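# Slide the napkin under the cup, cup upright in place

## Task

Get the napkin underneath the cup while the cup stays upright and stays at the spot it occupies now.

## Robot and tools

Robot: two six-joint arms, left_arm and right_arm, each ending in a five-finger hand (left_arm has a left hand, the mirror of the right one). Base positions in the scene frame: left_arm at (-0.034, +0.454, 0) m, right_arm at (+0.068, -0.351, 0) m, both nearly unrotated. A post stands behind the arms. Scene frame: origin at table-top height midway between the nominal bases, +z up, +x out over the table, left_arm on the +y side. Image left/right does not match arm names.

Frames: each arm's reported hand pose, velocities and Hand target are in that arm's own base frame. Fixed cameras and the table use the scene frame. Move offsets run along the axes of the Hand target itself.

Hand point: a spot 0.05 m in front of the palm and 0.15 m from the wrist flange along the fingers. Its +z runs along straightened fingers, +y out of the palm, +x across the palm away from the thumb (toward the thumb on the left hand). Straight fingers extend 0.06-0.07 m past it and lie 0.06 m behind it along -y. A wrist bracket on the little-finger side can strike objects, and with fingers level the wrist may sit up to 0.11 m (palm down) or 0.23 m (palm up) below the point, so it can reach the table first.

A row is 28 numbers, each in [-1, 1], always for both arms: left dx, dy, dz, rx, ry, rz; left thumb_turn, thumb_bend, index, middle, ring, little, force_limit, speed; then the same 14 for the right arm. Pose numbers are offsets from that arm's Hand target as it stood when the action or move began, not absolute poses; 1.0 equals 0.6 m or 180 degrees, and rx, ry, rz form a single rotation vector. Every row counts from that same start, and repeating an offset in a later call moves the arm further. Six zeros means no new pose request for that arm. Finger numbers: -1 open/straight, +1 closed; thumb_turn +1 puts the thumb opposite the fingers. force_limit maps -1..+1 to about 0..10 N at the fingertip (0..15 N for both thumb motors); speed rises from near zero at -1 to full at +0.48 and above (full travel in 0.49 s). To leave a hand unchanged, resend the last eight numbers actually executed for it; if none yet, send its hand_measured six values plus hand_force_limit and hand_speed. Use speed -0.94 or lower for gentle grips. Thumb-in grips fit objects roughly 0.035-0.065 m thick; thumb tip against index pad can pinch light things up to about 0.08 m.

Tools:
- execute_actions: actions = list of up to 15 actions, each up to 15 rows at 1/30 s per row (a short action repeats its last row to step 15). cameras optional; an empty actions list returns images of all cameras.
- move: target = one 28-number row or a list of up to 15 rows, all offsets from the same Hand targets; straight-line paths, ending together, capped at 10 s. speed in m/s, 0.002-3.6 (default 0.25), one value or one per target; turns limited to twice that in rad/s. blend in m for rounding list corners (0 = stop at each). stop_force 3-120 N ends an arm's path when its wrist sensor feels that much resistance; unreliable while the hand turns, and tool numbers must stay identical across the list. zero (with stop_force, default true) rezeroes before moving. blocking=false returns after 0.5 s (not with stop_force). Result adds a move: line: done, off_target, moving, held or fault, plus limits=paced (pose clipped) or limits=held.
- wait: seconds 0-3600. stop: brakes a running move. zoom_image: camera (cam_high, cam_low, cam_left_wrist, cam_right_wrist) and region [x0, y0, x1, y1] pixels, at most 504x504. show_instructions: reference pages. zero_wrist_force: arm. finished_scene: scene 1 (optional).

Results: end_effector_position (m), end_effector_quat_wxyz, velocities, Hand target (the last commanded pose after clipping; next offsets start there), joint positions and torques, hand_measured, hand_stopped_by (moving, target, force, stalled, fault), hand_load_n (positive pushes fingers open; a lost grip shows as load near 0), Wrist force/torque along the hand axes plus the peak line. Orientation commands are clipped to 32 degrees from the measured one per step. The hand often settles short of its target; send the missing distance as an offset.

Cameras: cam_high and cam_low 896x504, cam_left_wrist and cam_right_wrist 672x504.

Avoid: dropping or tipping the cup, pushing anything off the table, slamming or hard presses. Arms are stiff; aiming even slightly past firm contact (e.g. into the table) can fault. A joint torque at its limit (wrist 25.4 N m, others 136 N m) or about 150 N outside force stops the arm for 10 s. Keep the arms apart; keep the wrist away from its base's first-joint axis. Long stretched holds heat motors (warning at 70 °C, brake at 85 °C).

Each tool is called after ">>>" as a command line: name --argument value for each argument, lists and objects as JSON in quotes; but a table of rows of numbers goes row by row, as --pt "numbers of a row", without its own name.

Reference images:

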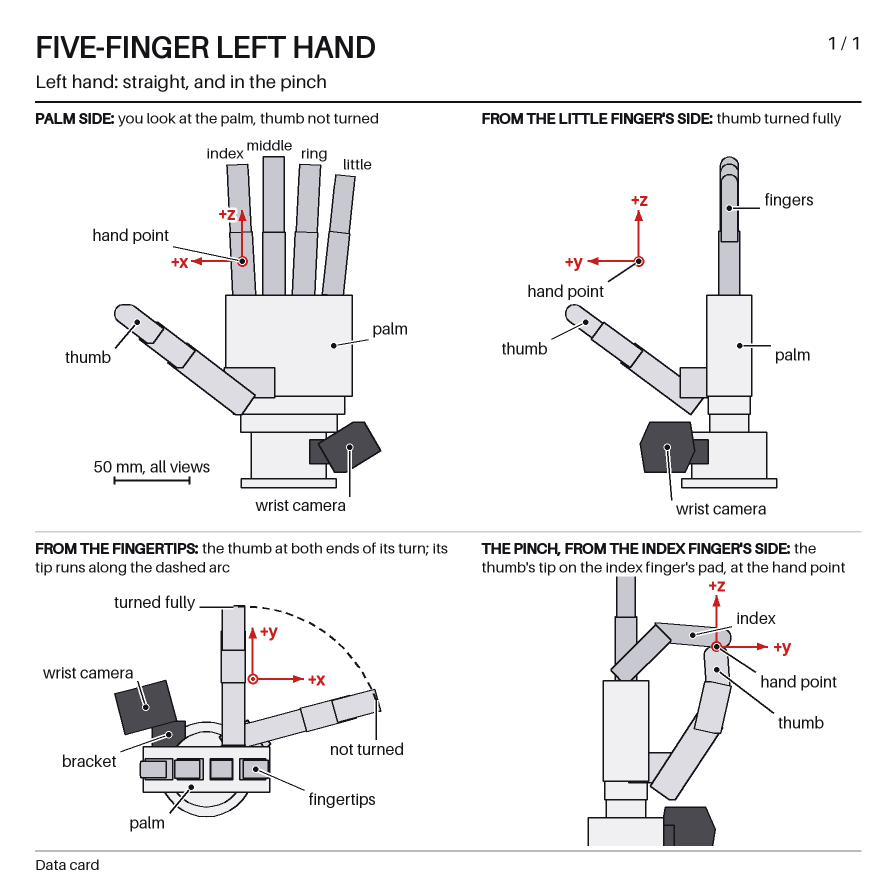

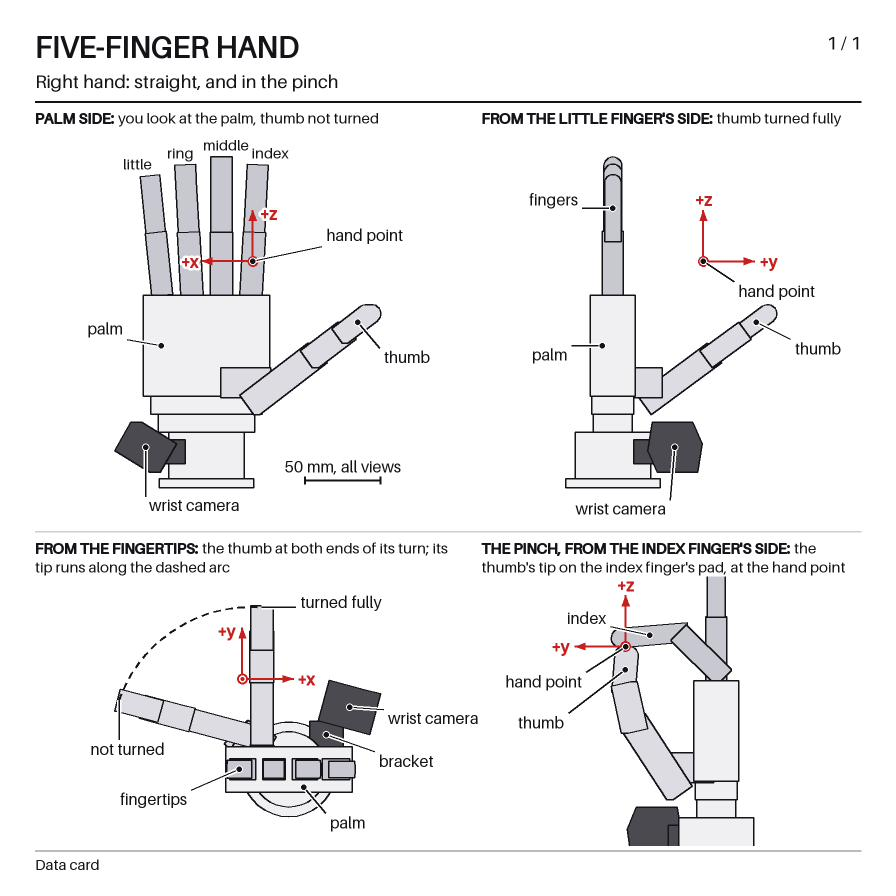

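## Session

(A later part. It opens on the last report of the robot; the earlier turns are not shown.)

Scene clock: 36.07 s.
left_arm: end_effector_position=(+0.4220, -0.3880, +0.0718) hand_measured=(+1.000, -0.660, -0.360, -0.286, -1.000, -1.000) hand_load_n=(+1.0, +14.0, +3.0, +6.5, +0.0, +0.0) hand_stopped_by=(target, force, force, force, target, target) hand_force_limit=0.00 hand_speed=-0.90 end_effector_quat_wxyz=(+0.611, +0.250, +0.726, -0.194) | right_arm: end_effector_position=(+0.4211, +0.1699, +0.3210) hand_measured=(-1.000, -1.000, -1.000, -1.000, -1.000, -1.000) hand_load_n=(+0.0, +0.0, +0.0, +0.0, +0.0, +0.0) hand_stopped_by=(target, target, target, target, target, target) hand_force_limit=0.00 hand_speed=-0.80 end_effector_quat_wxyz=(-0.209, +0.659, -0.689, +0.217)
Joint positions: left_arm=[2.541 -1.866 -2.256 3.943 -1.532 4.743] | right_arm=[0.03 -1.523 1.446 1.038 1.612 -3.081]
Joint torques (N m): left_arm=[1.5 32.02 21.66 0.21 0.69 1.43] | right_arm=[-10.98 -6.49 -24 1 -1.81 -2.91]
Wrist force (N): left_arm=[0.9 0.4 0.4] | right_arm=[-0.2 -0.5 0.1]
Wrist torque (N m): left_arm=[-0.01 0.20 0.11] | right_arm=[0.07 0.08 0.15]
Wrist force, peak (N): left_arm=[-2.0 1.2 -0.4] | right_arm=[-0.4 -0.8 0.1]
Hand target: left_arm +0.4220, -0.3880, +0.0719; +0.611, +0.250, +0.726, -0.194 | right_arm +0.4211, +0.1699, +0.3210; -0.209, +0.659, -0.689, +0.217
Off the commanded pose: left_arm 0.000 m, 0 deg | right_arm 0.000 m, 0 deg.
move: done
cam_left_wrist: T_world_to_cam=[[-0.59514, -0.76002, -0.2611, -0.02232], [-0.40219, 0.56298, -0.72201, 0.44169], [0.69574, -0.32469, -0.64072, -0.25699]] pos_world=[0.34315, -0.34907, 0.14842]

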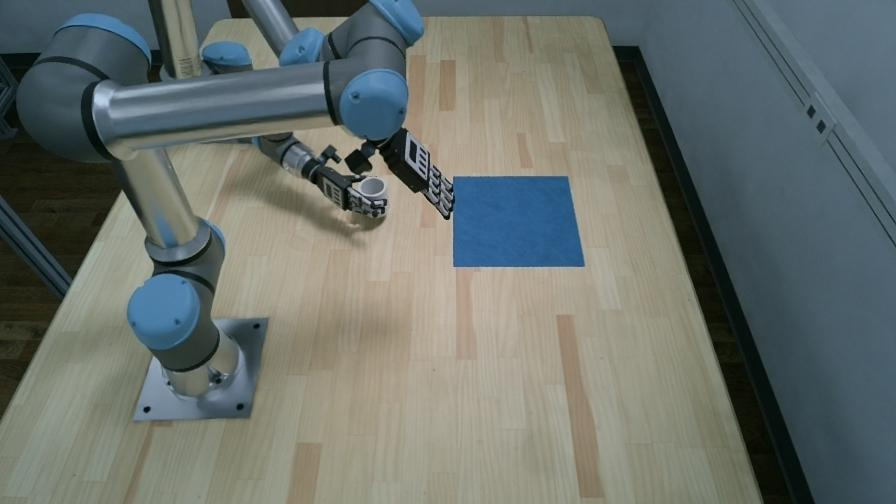

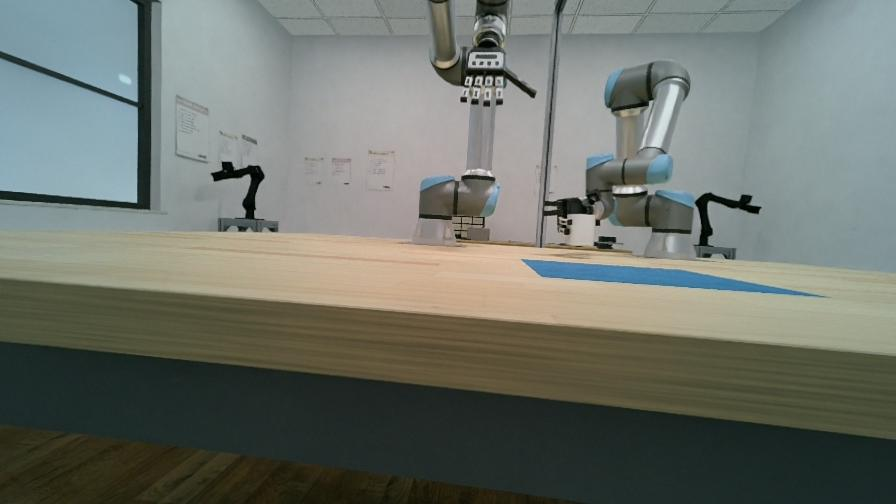

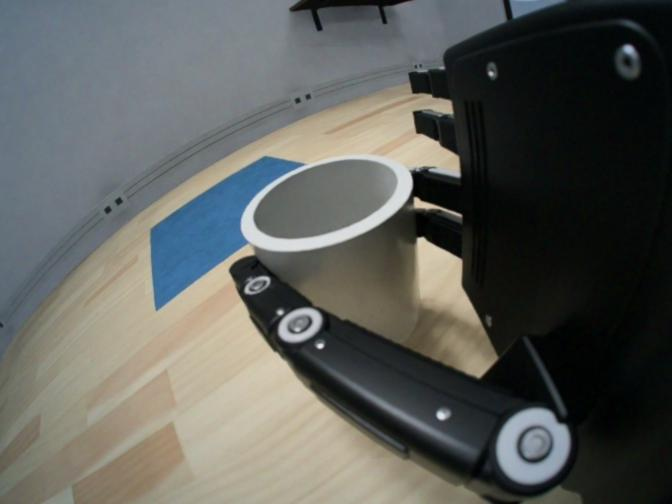

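>>> move --pt "-0.0454 0.319 -0.0828 -0.0998 0.0023 -0.018 1 0.3 0.3 0.3 -1 -1 0 -0.9 0 0 0 0 0 0 -1 -1 -1 -1 -1 -1 0 -0.8" --pt "-0.0907 0.638 -0.1655 -0.1996 0.0047 -0.036 1 0.3 0.3 0.3 -1 -1 0 -0.9 -0.3953 0.1498 0.3042 0 0 0 -1 -1 -1 -1 -1 -1 0 -0.8" --speed 0.25 --blend '[0.03,0]' --cameras '["all"]'

Scene clock: 41.83 s.
left_arm: end_effector_position=(+0.5802, -0.0304, +0.1521) hand_measured=(+1.000, -0.660, -0.360, -0.286, -1.000, -1.000) hand_load_n=(+1.0, +14.0, +3.0, +6.5, +0.0, +0.5) hand_stopped_by=(target, force, force, force, target, target) hand_force_limit=0.00 hand_speed=-0.90 end_effector_quat_wxyz=(+0.641, +0.010, +0.767, +0.007) | right_arm: end_effector_position=(+0.4627, +0.4056, +0.1201) hand_measured=(-1.000, -1.000, -1.000, -1.000, -1.000, -1.000) hand_load_n=(+0.0, +0.0, +0.0, -0.5, +0.0, +0.0) hand_stopped_by=(target, target, target, target, target, target) hand_force_limit=0.00 hand_speed=-0.80 end_effector_quat_wxyz=(-0.209, +0.659, -0.689, +0.217)
Joint positions: left_arm=[3.269 -1.688 -2.182 3.69 -1.443 4.76] | right_arm=[0.546 -1.023 1.322 0.743 1.895 -2.641]
Joint torques (N m): left_arm=[8.44 14.77 26.39 -0.02 -1.12 -2.46] | right_arm=[8.33 -25.81 -23.21 3.15 2.39 2.69]
Wrist force (N): left_arm=[1.3 0.4 0.4] | right_arm=[-0.6 -0.5 0.1]
Wrist torque (N m): left_arm=[0.04 0.11 0.12] | right_arm=[0.04 0.15 0.01]
Wrist force, peak (N): left_arm=[0.8 1.7 0.9] | right_arm=[-1.8 0.0 0.8]
Hand target: left_arm +0.5802, -0.0304, +0.1521; +0.641, +0.010, +0.767, +0.007 | right_arm +0.4627, +0.4056, +0.1201; -0.209, +0.659, -0.689, +0.217
Off the commanded pose: left_arm 0.000 m, 0 deg | right_arm 0.000 m, 0 deg.
move: done
cam_left_wrist: T_world_to_cam=[[-0.02598, -0.96491, -0.26129, 0.02816], [-0.65801, 0.21327, -0.72217, 0.4997], [0.75256, 0.15317, -0.64046, -0.21798]] pos_world=[0.49358, -0.04601, 0.22862]
cam_right_wrist: T_world_to_cam=[[-0.79903, -0.24143, -0.5507, 0.52775], [-0.45543, 0.84098, 0.29212, -0.16656], [0.3926, 0.48422, -0.78192, -0.16534]] pos_world=[0.41074, 0.34755, 0.21]

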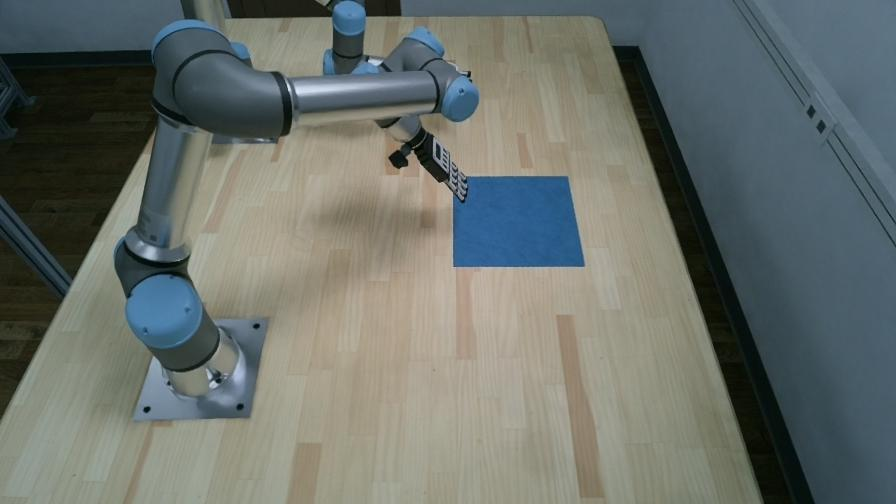

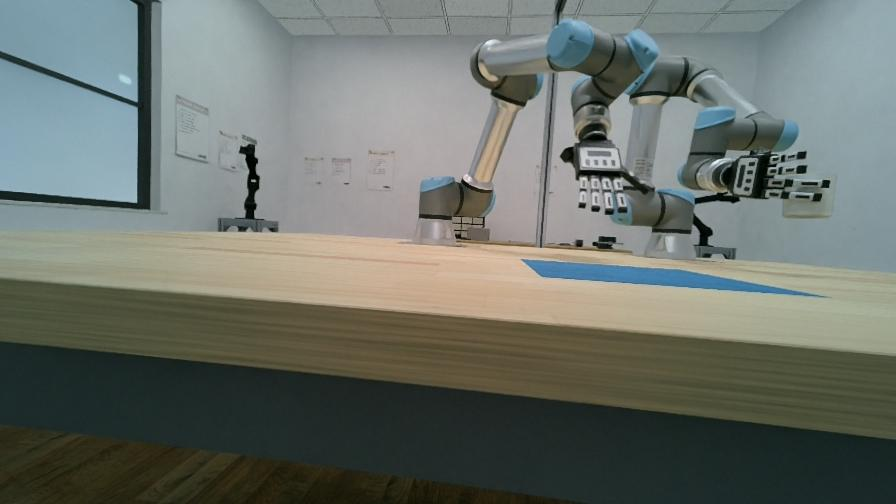

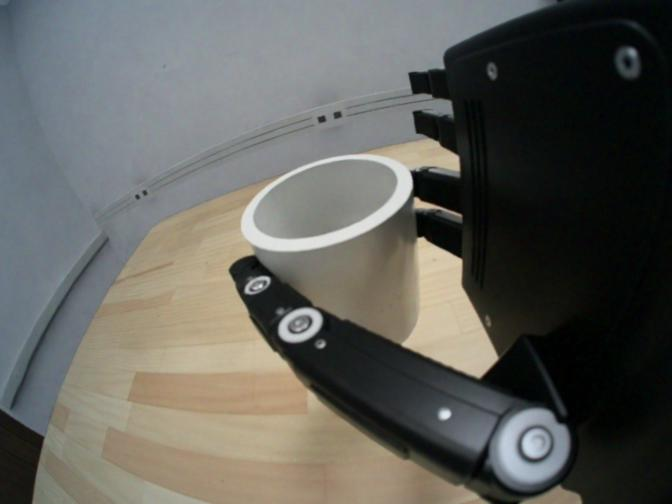

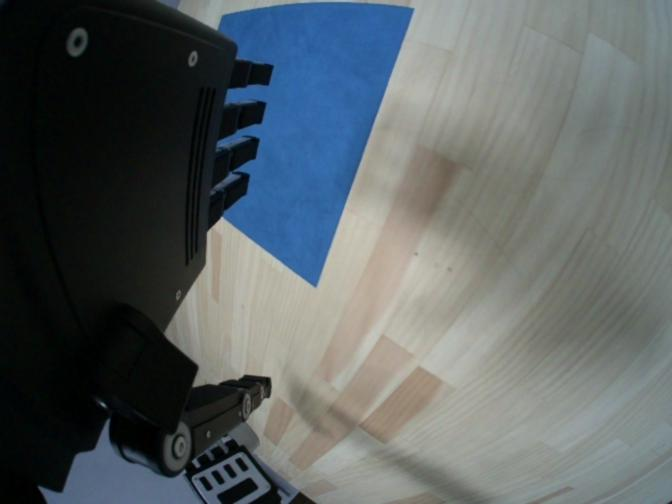

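>>> zoom_image --camera "cam_high" --region '[400, 120, 520, 230]'

>>> zoom_image --camera "cam_low" --region '[550, 100, 700, 300]'

Scaled by 4.200.

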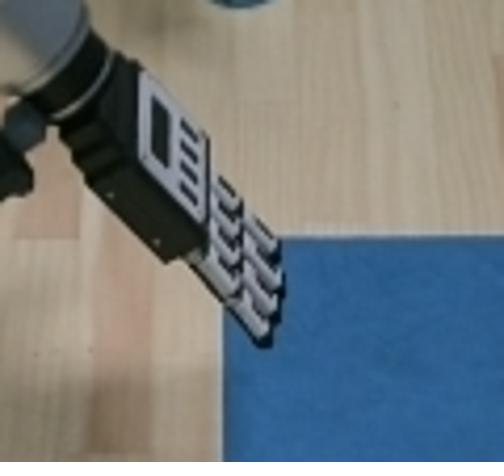

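Scaled by 2.520.

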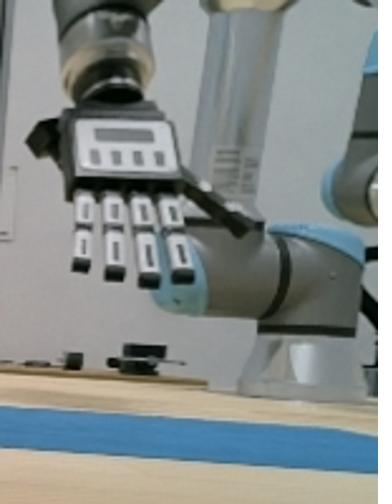

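>>> move --target '[0,0,0,0,0,0,1,0.3,0.3,0.3,-1,-1,0,-0.9,0.0598,0.08,0.0965,0,-0.0718,-0.1024,-1,-1,-1,-1,-1,-1,0,-0.8]' --speed 0.15 --cameras '["cam_high","cam_low","cam_right_wrist"]'

>>> move --target '[0,0,0,0,0,0,1,0.3,0.3,0.3,-1,-1,0,-0.9,0,0.0335,0.0478,0,0,0,-1,-1,-1,-1,-1,-1,0,-0.8]' --speed 0.01 --stop_force 5 --cameras '["cam_high","cam_low","cam_right_wrist"]'

>>> zoom_image --camera "cam_high" --region '[400, 120, 620, 280]'

Scene clock: 44.93 s.
left_arm: end_effector_position=(+0.5802, -0.0304, +0.1521) hand_measured=(+1.000, -0.660, -0.360, -0.286, -1.000, -1.000) hand_load_n=(+1.0, +14.0, +3.5, +6.5, +0.5, +0.0) hand_stopped_by=(target, force, force, force, target, target) hand_force_limit=0.00 hand_speed=-0.90 end_effector_quat_wxyz=(+0.641, +0.010, +0.767, +0.007) | right_arm: end_effector_position=(+0.4551, +0.3701, +0.0451) hand_measured=(-1.000, -1.000, -1.000, -1.000, -1.000, -1.000) hand_load_n=(+0.0, +0.0, +0.0, +0.0, +0.0, +0.0) hand_stopped_by=(target, target, target, target, target, target) hand_force_limit=0.00 hand_speed=-0.80 end_effector_quat_wxyz=(-0.247, +0.781, -0.547, +0.173)
Joint positions: left_arm=[3.269 -1.688 -2.181 3.69 -1.443 4.76] | right_arm=[0.409 -1.06 1.57 0.449 1.605 -3.093]
Joint torques (N m): left_arm=[8.71 15.82 25.08 -0.06 -1.13 -2.27] | right_arm=[-10.86 -22.31 -8.39 -0.79 -1.95 -3.12]
Wrist force (N): left_arm=[1.1 0.3 0.5] | right_arm=[-0.1 -0.9 0.0]
Wrist torque (N m): left_arm=[0.02 0.16 0.11] | right_arm=[0.00 0.06 0.15]
Wrist force, peak (N): left_arm=[1.6 0.3 0.3] | right_arm=[-0.7 -0.9 -0.3]
Hand target: left_arm +0.5802, -0.0304, +0.1521; +0.641, +0.010, +0.767, +0.007 | right_arm +0.4551, +0.3701, +0.0451; -0.247, +0.781, -0.547, +0.173
Off the commanded pose: left_arm 0.000 m, 0 deg | right_arm 0.000 m, 0 deg.
move: done
cam_right_wrist: T_world_to_cam=[[-0.6457, -0.529, -0.55067, 0.50855], [-0.74267, 0.60275, 0.29179, 0.10065], [0.17756, 0.59737, -0.78206, -0.14791]] pos_world=[0.42938, 0.29671, 0.135]

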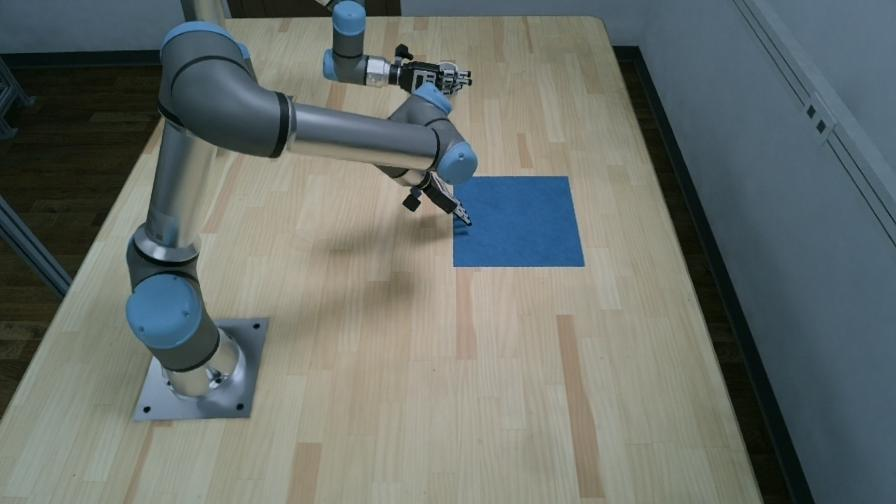

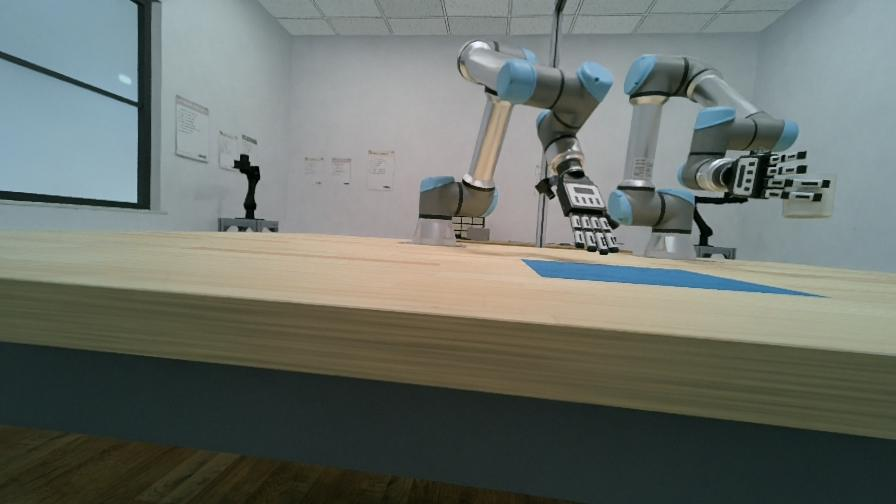

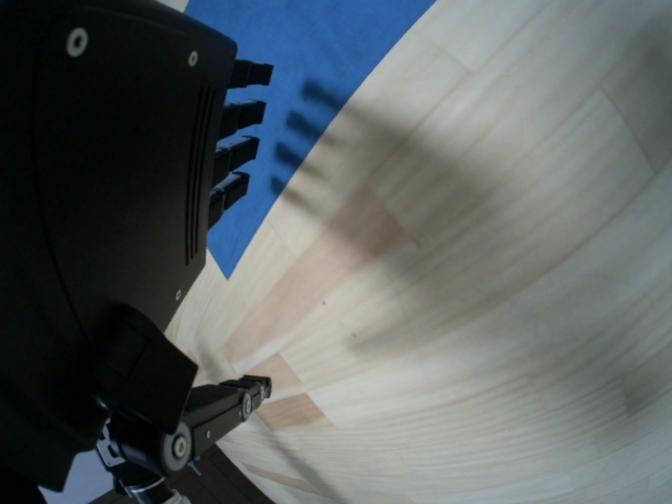

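Scene clock: 48.23 s.
left_arm: end_effector_position=(+0.5802, -0.0304, +0.1521) hand_measured=(+1.000, -0.660, -0.360, -0.286, -1.000, -1.000) hand_load_n=(+1.0, +14.5, +3.0, +6.0, +0.0, +0.0) hand_stopped_by=(target, force, force, force, target, target) hand_force_limit=0.00 hand_speed=-0.90 end_effector_quat_wxyz=(+0.641, +0.010, +0.767, +0.007) | right_arm: end_effector_position=(+0.4552, +0.3701, +0.0244) hand_measured=(-1.000, -1.000, -1.000, -1.000, -1.000, -1.000) hand_load_n=(+0.0, +0.0, +0.0, +0.5, -0.5, +0.0) hand_stopped_by=(target, target, target, target, target, target) hand_force_limit=0.00 hand_speed=-0.80 end_effector_quat_wxyz=(-0.247, +0.781, -0.547, +0.173)
Joint positions: left_arm=[3.269 -1.688 -2.181 3.69 -1.443 4.76] | right_arm=[0.409 -1.035 1.591 0.404 1.605 -3.093]
Joint torques (N m): left_arm=[7.75 14.38 25.52 -0.19 -1.19 -2.32] | right_arm=[-9.62 -46.6 -19.43 2.88 -1.93 -2.92]
Wrist force (N): left_arm=[1.3 0.2 0.3] | right_arm=[-0.1 -3.7 -4.7]
Wrist torque (N m): left_arm=[0.02 0.12 0.12] | right_arm=[0.27 0.18 0.09]
Wrist force, peak (N): left_arm=[1.5 0.2 0.5] | right_arm=[-0.3 -8.4 -10.9]
Hand target: left_arm +0.5802, -0.0304, +0.1521; +0.641, +0.010, +0.767, +0.007 | right_arm +0.4552, +0.3701, +0.0244; -0.247, +0.781, -0.547, +0.173 (not the last commanded pose)
Off the commanded pose: left_arm 0.000 m, 0 deg | right_arm 0.014 m, 0 deg.
move: contact (right_arm)
cam_right_wrist: T_world_to_cam=[[-0.6456, -0.52904, -0.55075, 0.49719], [-0.74275, 0.60265, 0.29177, 0.10673], [0.17755, 0.59744, -0.78202, -0.16404]] pos_world=[0.42939, 0.29671, 0.1144]

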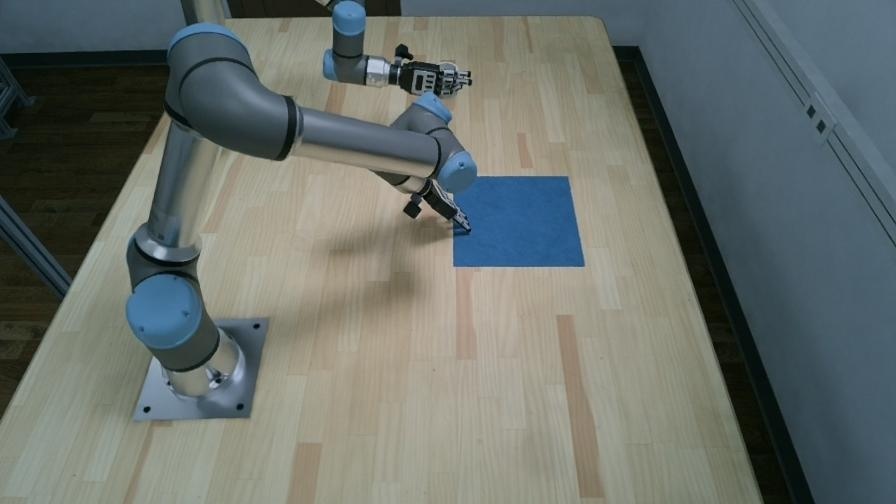

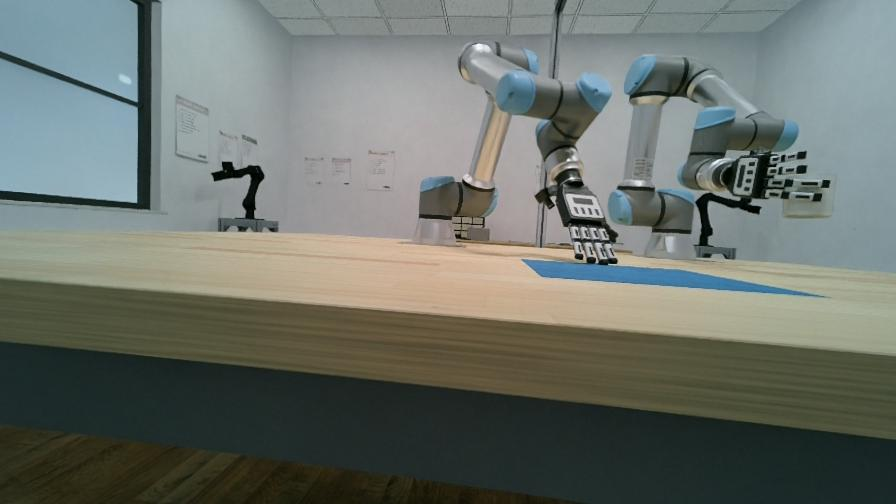

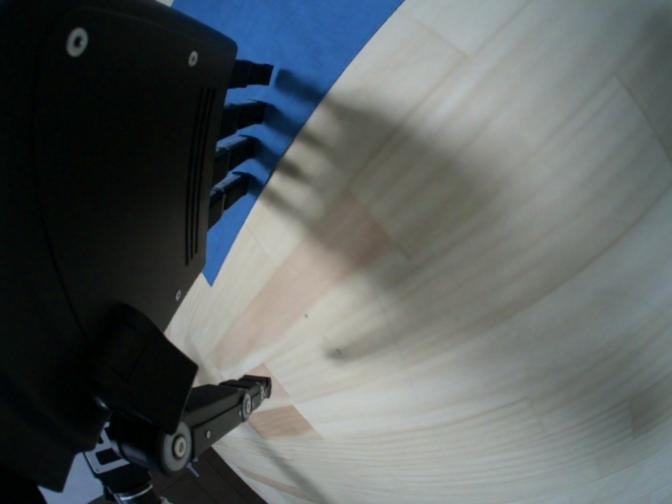

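Scaled by 2.291.

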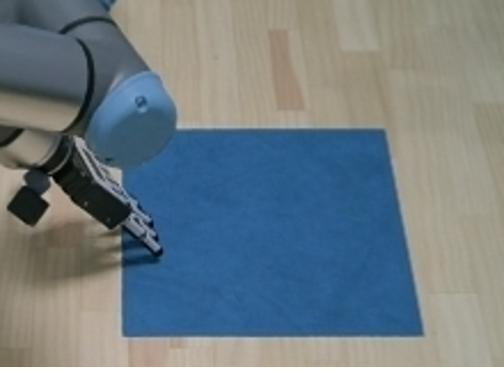

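>>> move --target '[0,0,0,0,0,0,1,0.3,0.3,0.3,-1,-1,0,-0.9,-0.0256,0.0505,-0.0354,0,0,0,-1,-1,-1,-1,-1,-1,0,-0.8]' --speed 0.05 --cameras '["cam_high","cam_low"]'

>>> zoom_image --camera "cam_high" --region '[400, 120, 620, 280]'

Scene clock: 49.83 s.
left_arm: end_effector_position=(+0.5802, -0.0304, +0.1521) hand_measured=(+1.000, -0.660, -0.360, -0.286, -1.000, -1.000) hand_load_n=(+1.0, +14.0, +3.0, +6.5, +0.0, +0.0) hand_stopped_by=(target, force, force, force, target, target) hand_force_limit=0.00 hand_speed=-0.90 end_effector_quat_wxyz=(+0.641, +0.010, +0.767, +0.007) | right_arm: end_effector_position=(+0.4152, +0.3718, +0.0244) hand_measured=(-1.000, -1.000, -1.000, -1.000, -1.000, -1.000) hand_load_n=(-0.5, -0.5, +0.0, +0.0, +0.0, +0.0) hand_stopped_by=(target, target, target, target, target, target) hand_force_limit=0.00 hand_speed=-0.80 end_effector_quat_wxyz=(-0.247, +0.781, -0.547, +0.173)
Joint positions: left_arm=[3.269 -1.688 -2.181 3.69 -1.443 4.76] | right_arm=[0.449 -1.094 1.688 0.367 1.628 -3.06]
Joint torques (N m): left_arm=[7.61 15.32 25.42 -0.01 -1.11 -2.45] | right_arm=[9.25 -44.67 -5.46 0.03 1.77 2.71]
Wrist force (N): left_arm=[1.1 0.4 0.4] | right_arm=[0.6 -4.1 -1.4]
Wrist torque (N m): left_arm=[0.03 0.15 0.11] | right_arm=[0.06 0.07 0.01]
Wrist force, peak (N): left_arm=[1.5 0.4 0.7] | right_arm=[1.2 -6.5 -2.3]
Hand target: left_arm +0.5802, -0.0304, +0.1521; +0.641, +0.010, +0.767, +0.007 | right_arm +0.4151, +0.3718, +0.0244; -0.247, +0.781, -0.547, +0.173
Off the commanded pose: left_arm 0.000 m, 0 deg | right_arm 0.000 m, 0 deg.
move: done

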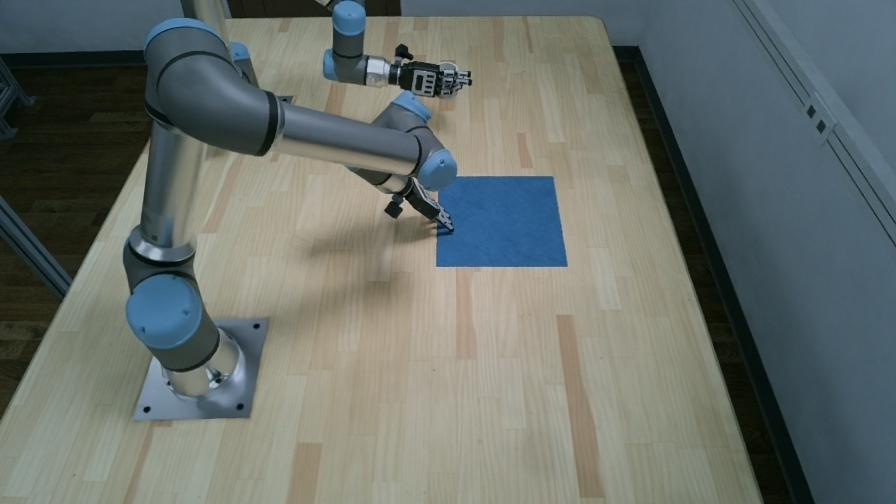

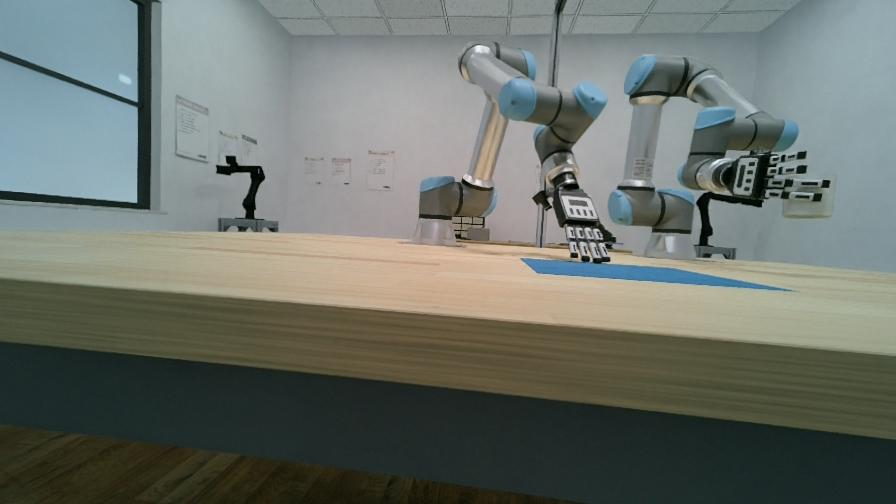

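Scaled by 2.291.

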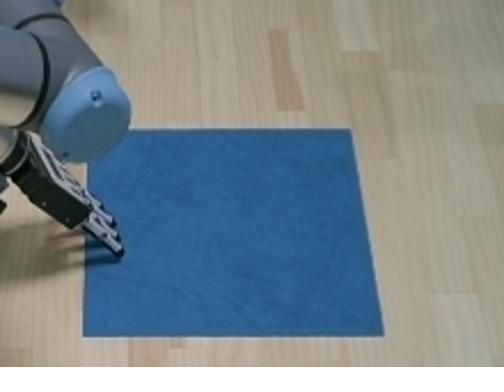

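>>> move --target '[0,0,0,0,0,0,1,0.3,0.3,0.3,-1,-1,0,-0.9,-0.1866,0.3687,-0.2584,0,0,0,-1,-1,-1,-1,-1,-1,0,-0.8]' --speed 0.1 --cameras '["cam_high","cam_low"]'

>>> zoom_image --camera "cam_high" --region '[280, 120, 500, 280]'

Scene clock: 53.70 s.
left_arm: end_effector_position=(+0.5802, -0.0304, +0.1521) hand_measured=(+1.000, -0.660, -0.360, -0.286, -1.000, -1.000) hand_load_n=(+1.0, +14.0, +3.0, +6.0, +0.0, +0.0) hand_stopped_by=(target, force, force, force, target, target) hand_force_limit=0.00 hand_speed=-0.90 end_effector_quat_wxyz=(+0.641, +0.010, +0.767, +0.007) | right_arm: end_effector_position=(+0.1230, +0.3845, +0.0241) hand_measured=(-1.000, -1.000, -1.000, -1.000, -1.000, -1.000) hand_load_n=(-0.5, +0.0, +0.0, +0.0, +0.0, -0.5) hand_stopped_by=(target, target, target, target, target, target) hand_force_limit=0.00 hand_speed=-0.80 end_effector_quat_wxyz=(-0.247, +0.781, -0.547, +0.173)
Joint positions: left_arm=[3.269 -1.688 -2.181 3.69 -1.443 4.76] | right_arm=[1.012 -1.344 2.085 0.324 1.932 -2.573]
Joint torques (N m): left_arm=[8.72 14.27 26.14 0.09 -1.07 -2.35] | right_arm=[9.16 -8.48 -18.59 3.29 2.39 2.93]
Wrist force (N): left_arm=[1.5 0.5 0.4] | right_arm=[0.1 -1.3 -0.3]
Wrist torque (N m): left_arm=[0.06 0.09 0.13] | right_arm=[0.00 0.08 0.04]
Wrist force, peak (N): left_arm=[1.5 0.6 0.2] | right_arm=[1.4 -7.5 -2.7]
Hand target: left_arm +0.5802, -0.0304, +0.1521; +0.641, +0.010, +0.767, +0.007 | right_arm +0.1230, +0.3845, +0.0241; -0.247, +0.781, -0.547, +0.173
Off the commanded pose: left_arm 0.000 m, 0 deg | right_arm 0.000 m, 0 deg.
move: done

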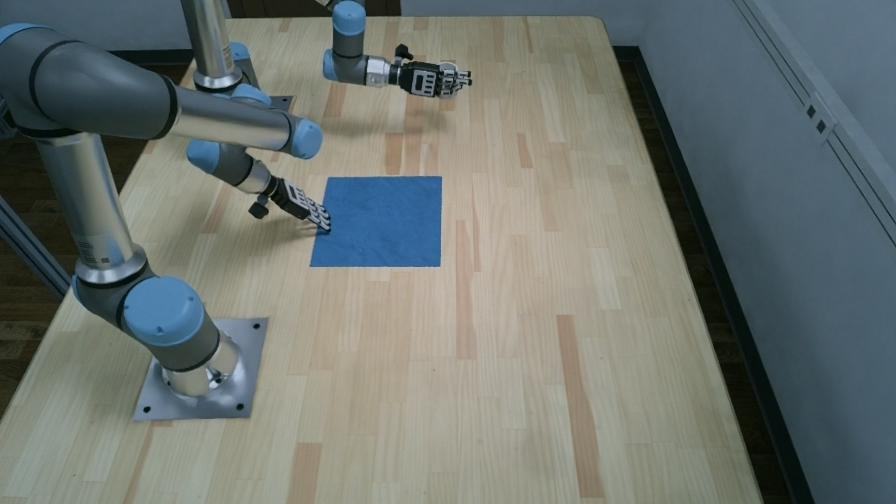

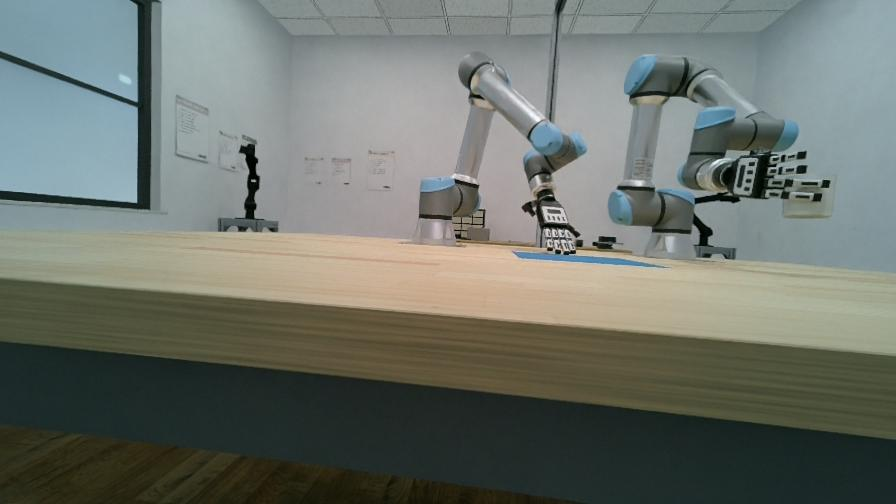

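Scaled by 2.291.

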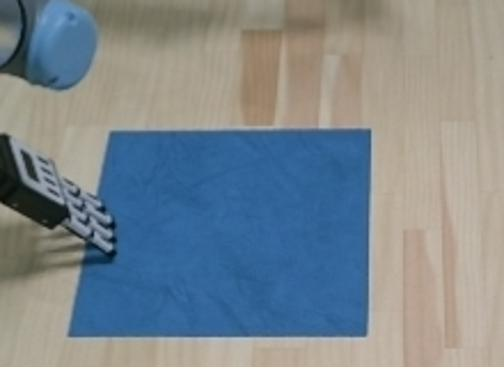

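>>> move --pt "0 0 0 0 0 0 1 0.3 0.3 0.3 -1 -1 0 -0.9 0 -0.0574 -0.0819 0 0 0 -1 -1 -1 -1 -1 -1 0 -0.8" --pt "0.0588 -0.29975 -0.12135 0.0998 -0.00235 0.018 1 0.3 0.3 0.3 -1 -1 0 -0.9 0.4947 -0.5478 -0.2385 0 0 0 -1 -1 -1 -1 -1 -1 0 -0.8" --pt "0.1175 -0.5995 -0.2427 0.1996 -0.0047 0.036 1 0.3 0.3 0.3 -1 -1 0 -0.9 0.4947 -0.5478 -0.2385 0 0 0 -1 -1 -1 -1 -1 -1 0 -0.8" --speed 0.25 --blend '[0.02,0.02,0]' --cameras '["all"]'

Scene clock: 58.33 s.
left_arm: end_effector_position=(+0.4222, -0.3879, +0.1001) hand_measured=(+1.000, -0.660, -0.360, -0.286, -1.000, -1.000) hand_load_n=(+1.5, +14.0, +3.0, +6.5, +0.0, +0.0) hand_stopped_by=(target, force, force, force, target, target) hand_force_limit=0.00 hand_speed=-0.90 end_effector_quat_wxyz=(+0.611, +0.250, +0.726, -0.194) | right_arm: end_effector_position=(+0.4001, +0.1695, +0.3301) hand_measured=(-1.000, -1.000, -1.000, -1.000, -1.000, -1.000) hand_load_n=(+0.0, +0.0, +0.0, +0.0, +0.0, +0.0) hand_stopped_by=(target, target, target, target, target, target) hand_force_limit=0.00 hand_speed=-0.80 end_effector_quat_wxyz=(-0.247, +0.781, -0.547, +0.173)
Joint positions: left_arm=[2.542 -1.797 -2.235 3.854 -1.532 4.743] | right_arm=[-0.079 -1.557 1.466 1.093 1.329 -3.5]
Joint torques (N m): left_arm=[-8.39 16.97 23.43 3.44 -1.15 -2.12] | right_arm=[-11.37 -4.82 -24.4 2.94 -2.34 -3.2]
Wrist force (N): left_arm=[1.0 0.3 0.2] | right_arm=[-0.3 -1.0 0.1]
Wrist torque (N m): left_arm=[-0.01 0.18 0.11] | right_arm=[-0.02 0.09 0.11]
Wrist force, peak (N): left_arm=[1.3 -1.3 0.4] | right_arm=[0.3 -1.9 -0.3]
Hand target: left_arm +0.4222, -0.3880, +0.1000; +0.611, +0.250, +0.726, -0.194 | right_arm +0.4001, +0.1695, +0.3301; -0.247, +0.781, -0.547, +0.173
Off the commanded pose: left_arm 0.000 m, 0 deg | right_arm 0.000 m, 0 deg.
move: done
cam_left_wrist: T_world_to_cam=[[-0.59512, -0.76005, -0.26105, -0.01478], [-0.40222, 0.56293, -0.72203, 0.46198], [0.69574, -0.32469, -0.64072, -0.23893]] pos_world=[0.34325, -0.34887, 0.17662]
cam_right_wrist: T_world_to_cam=[[-0.6456, -0.52904, -0.55075, 0.52386], [-0.74275, 0.60265, 0.29177, 0.09761], [0.17755, 0.59744, -0.78202, 0.20455]] pos_world=[0.37439, 0.09611, 0.42]

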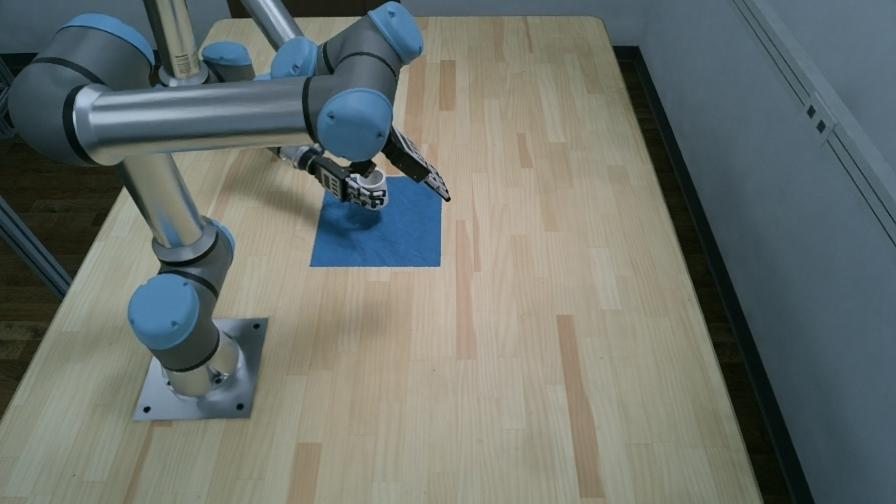

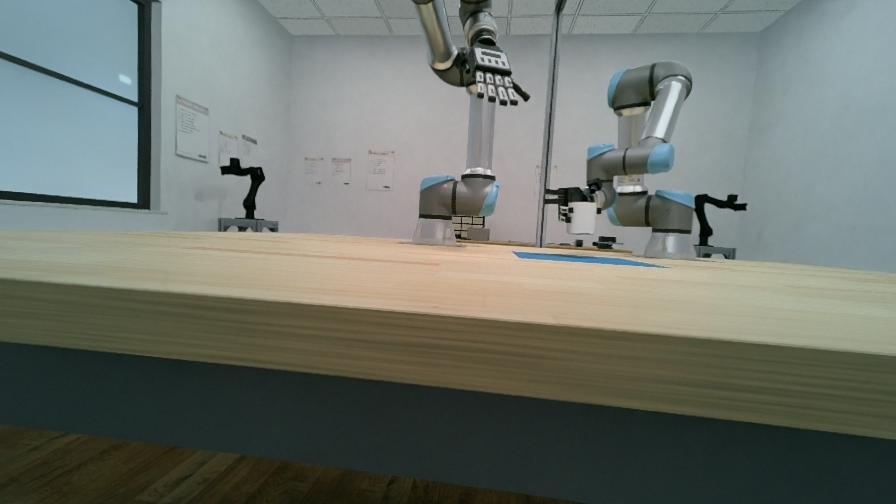

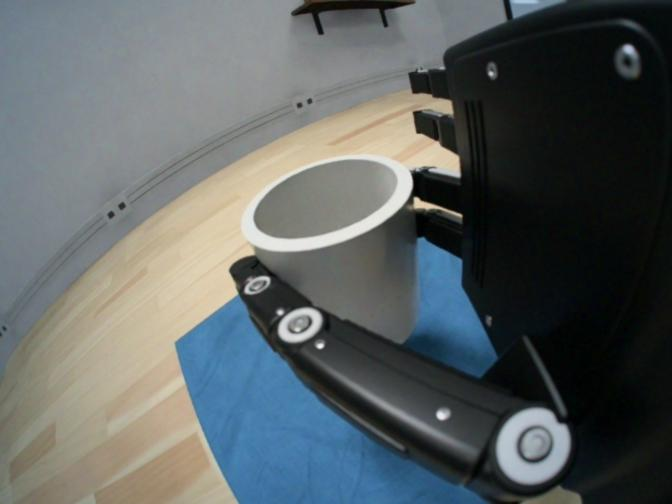

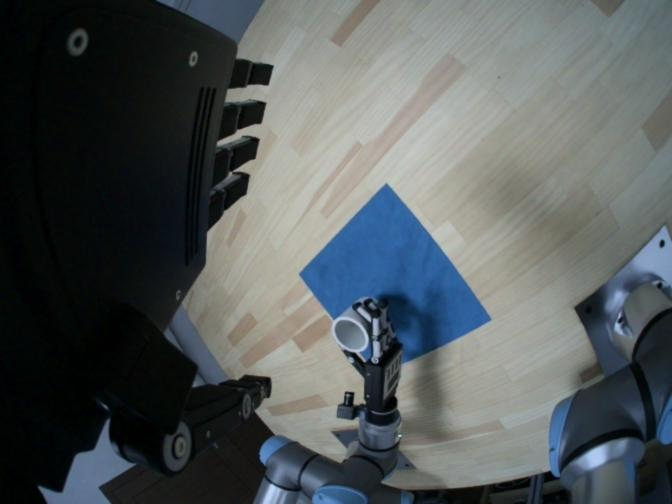

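>>> move --target '[0.0788,-0.0018,0.0142,0,0,0,1,0.3,0.3,0.3,-1,-1,0,-0.9,0,0,0,0,0,0,-1,-1,-1,-1,-1,-1,0,-0.8]' --speed 0.1

>>> move --target '[0.023,-0.0005,0.0041,0,0,0,1,0.3,0.3,0.3,-1,-1,0,-0.9,0,0,0,0,0,0,-1,-1,-1,-1,-1,-1,0,-0.8]' --speed 0.006 --stop_force 3 --cameras '["cam_high","cam_low"]'

>>> zoom_image --camera "cam_low" --region '[520, 180, 640, 280]'

>>> zoom_image --camera "cam_high" --region '[320, 140, 440, 250]'

Scene clock: 59.73 s.
left_arm: end_effector_position=(+0.4222, -0.3879, +0.0520) hand_measured=(+1.000, -0.660, -0.360, -0.286, -1.000, -1.000) hand_load_n=(+1.0, +14.5, +3.5, +6.0, +0.0, +0.0) hand_stopped_by=(target, force, force, force, target, target) hand_force_limit=0.00 hand_speed=-0.90 end_effector_quat_wxyz=(+0.611, +0.250, +0.726, -0.194) | right_arm: end_effector_position=(+0.4001, +0.1695, +0.3301) hand_measured=(-1.000, -1.000, -1.000, -1.000, -1.000, -1.000) hand_load_n=(+0.0, +0.0, +0.0, +0.0, +0.0, +0.0) hand_stopped_by=(target, target, target, target, target, target) hand_force_limit=0.00 hand_speed=-0.80 end_effector_quat_wxyz=(-0.247, +0.781, -0.547, +0.173)
Joint positions: left_arm=[2.542 -1.917 -2.267 4.005 -1.532 4.743] | right_arm=[-0.079 -1.557 1.466 1.093 1.329 -3.5]
Joint torques (N m): left_arm=[6.71 19.54 1.82 3.56 -0.58 1.79] | right_arm=[-12.08 -4.63 -23.84 2.92 -2.34 -3.12]
Wrist force (N): left_arm=[1.1 0.3 0.6] | right_arm=[-0.3 -0.9 -0.1]
Wrist torque (N m): left_arm=[-0.03 0.17 0.12] | right_arm=[-0.01 0.09 0.12]
Wrist force, peak (N): left_arm=[1.7 0.6 0.7] | right_arm=[-0.2 -1.3 0.1]
Hand target: left_arm +0.4222, -0.3879, +0.0520; +0.611, +0.250, +0.726, -0.194 | right_arm +0.4001, +0.1695, +0.3301; -0.247, +0.781, -0.547, +0.173
Off the commanded pose: left_arm 0.000 m, 0 deg | right_arm 0.000 m, 0 deg.
move: done

Scene clock: 62.37 s.
left_arm: end_effector_position=(+0.4222, -0.3879, +0.0424) hand_measured=(+1.000, -0.660, -0.360, -0.286, -1.000, -1.000) hand_load_n=(+0.0, +14.0, +3.0, +6.5, +0.0, +0.0) hand_stopped_by=(target, force, force, force, target, target) hand_force_limit=0.00 hand_speed=-0.90 end_effector_quat_wxyz=(+0.611, +0.250, +0.726, -0.194) | right_arm: end_effector_position=(+0.4001, +0.1695, +0.3301) hand_measured=(-1.000, -1.000, -1.000, -1.000, -1.000, -1.000) hand_load_n=(+0.0, +0.0, +0.0, +0.0, +0.5, +0.0) hand_stopped_by=(target, target, target, target, target, target) hand_force_limit=0.00 hand_speed=-0.80 end_effector_quat_wxyz=(-0.247, +0.781, -0.547, +0.173)
Joint positions: left_arm=[2.542 -1.943 -2.271 4.035 -1.532 4.743] | right_arm=[-0.079 -1.557 1.466 1.093 1.329 -3.5]
Joint torques (N m): left_arm=[4.94 32.79 11.23 -0.81 0.83 2.28] | right_arm=[-11.24 -4.41 -23.42 2.98 -2.24 -3.07]
Wrist force (N): left_arm=[-1.7 1.3 0.8] | right_arm=[-0.1 -1.1 0.1]
Wrist torque (N m): left_arm=[0.00 0.14 0.08] | right_arm=[-0.04 0.06 0.11]
Wrist force, peak (N): left_arm=[-4.3 1.7 1.3] | right_arm=[-0.2 -1.2 0.4]
Hand target: left_arm +0.4222, -0.3879, +0.0424; +0.611, +0.250, +0.726, -0.194 (not the last commanded pose) | right_arm +0.4001, +0.1695, +0.3301; -0.247, +0.781, -0.547, +0.173
Off the commanded pose: left_arm 0.004 m, 0 deg | right_arm 0.000 m, 0 deg.
move: contact (left_arm)

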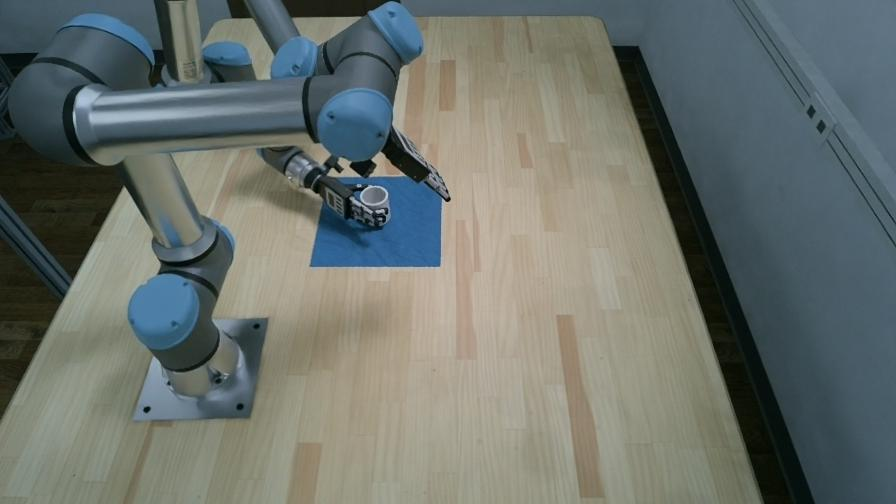

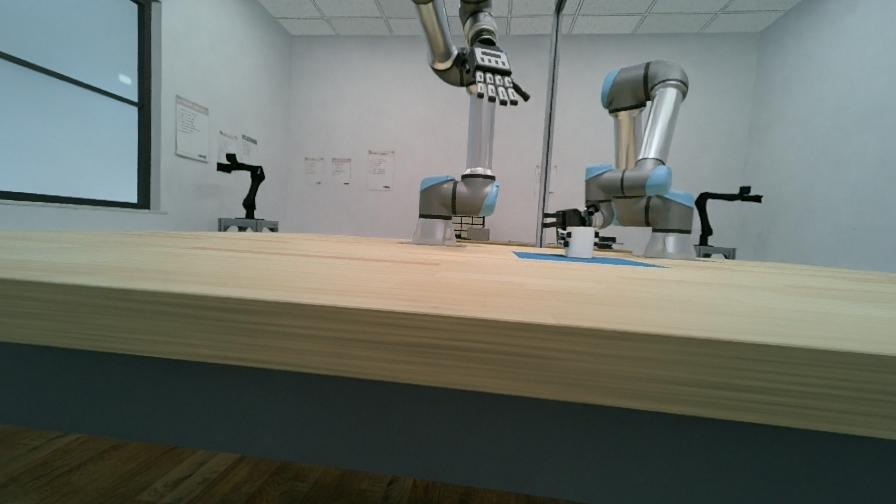

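Scaled by 4.200.

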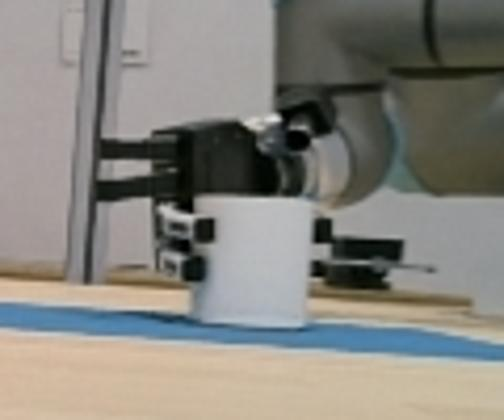

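Scaled by 4.200.

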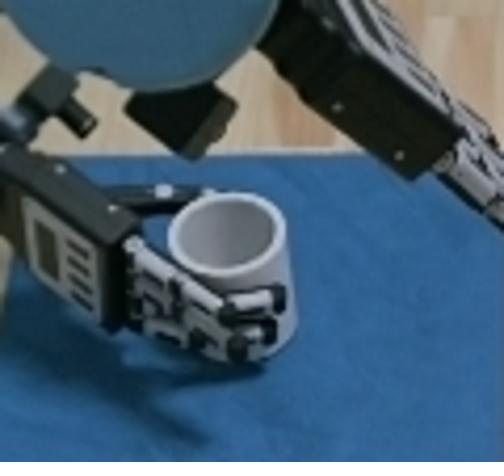

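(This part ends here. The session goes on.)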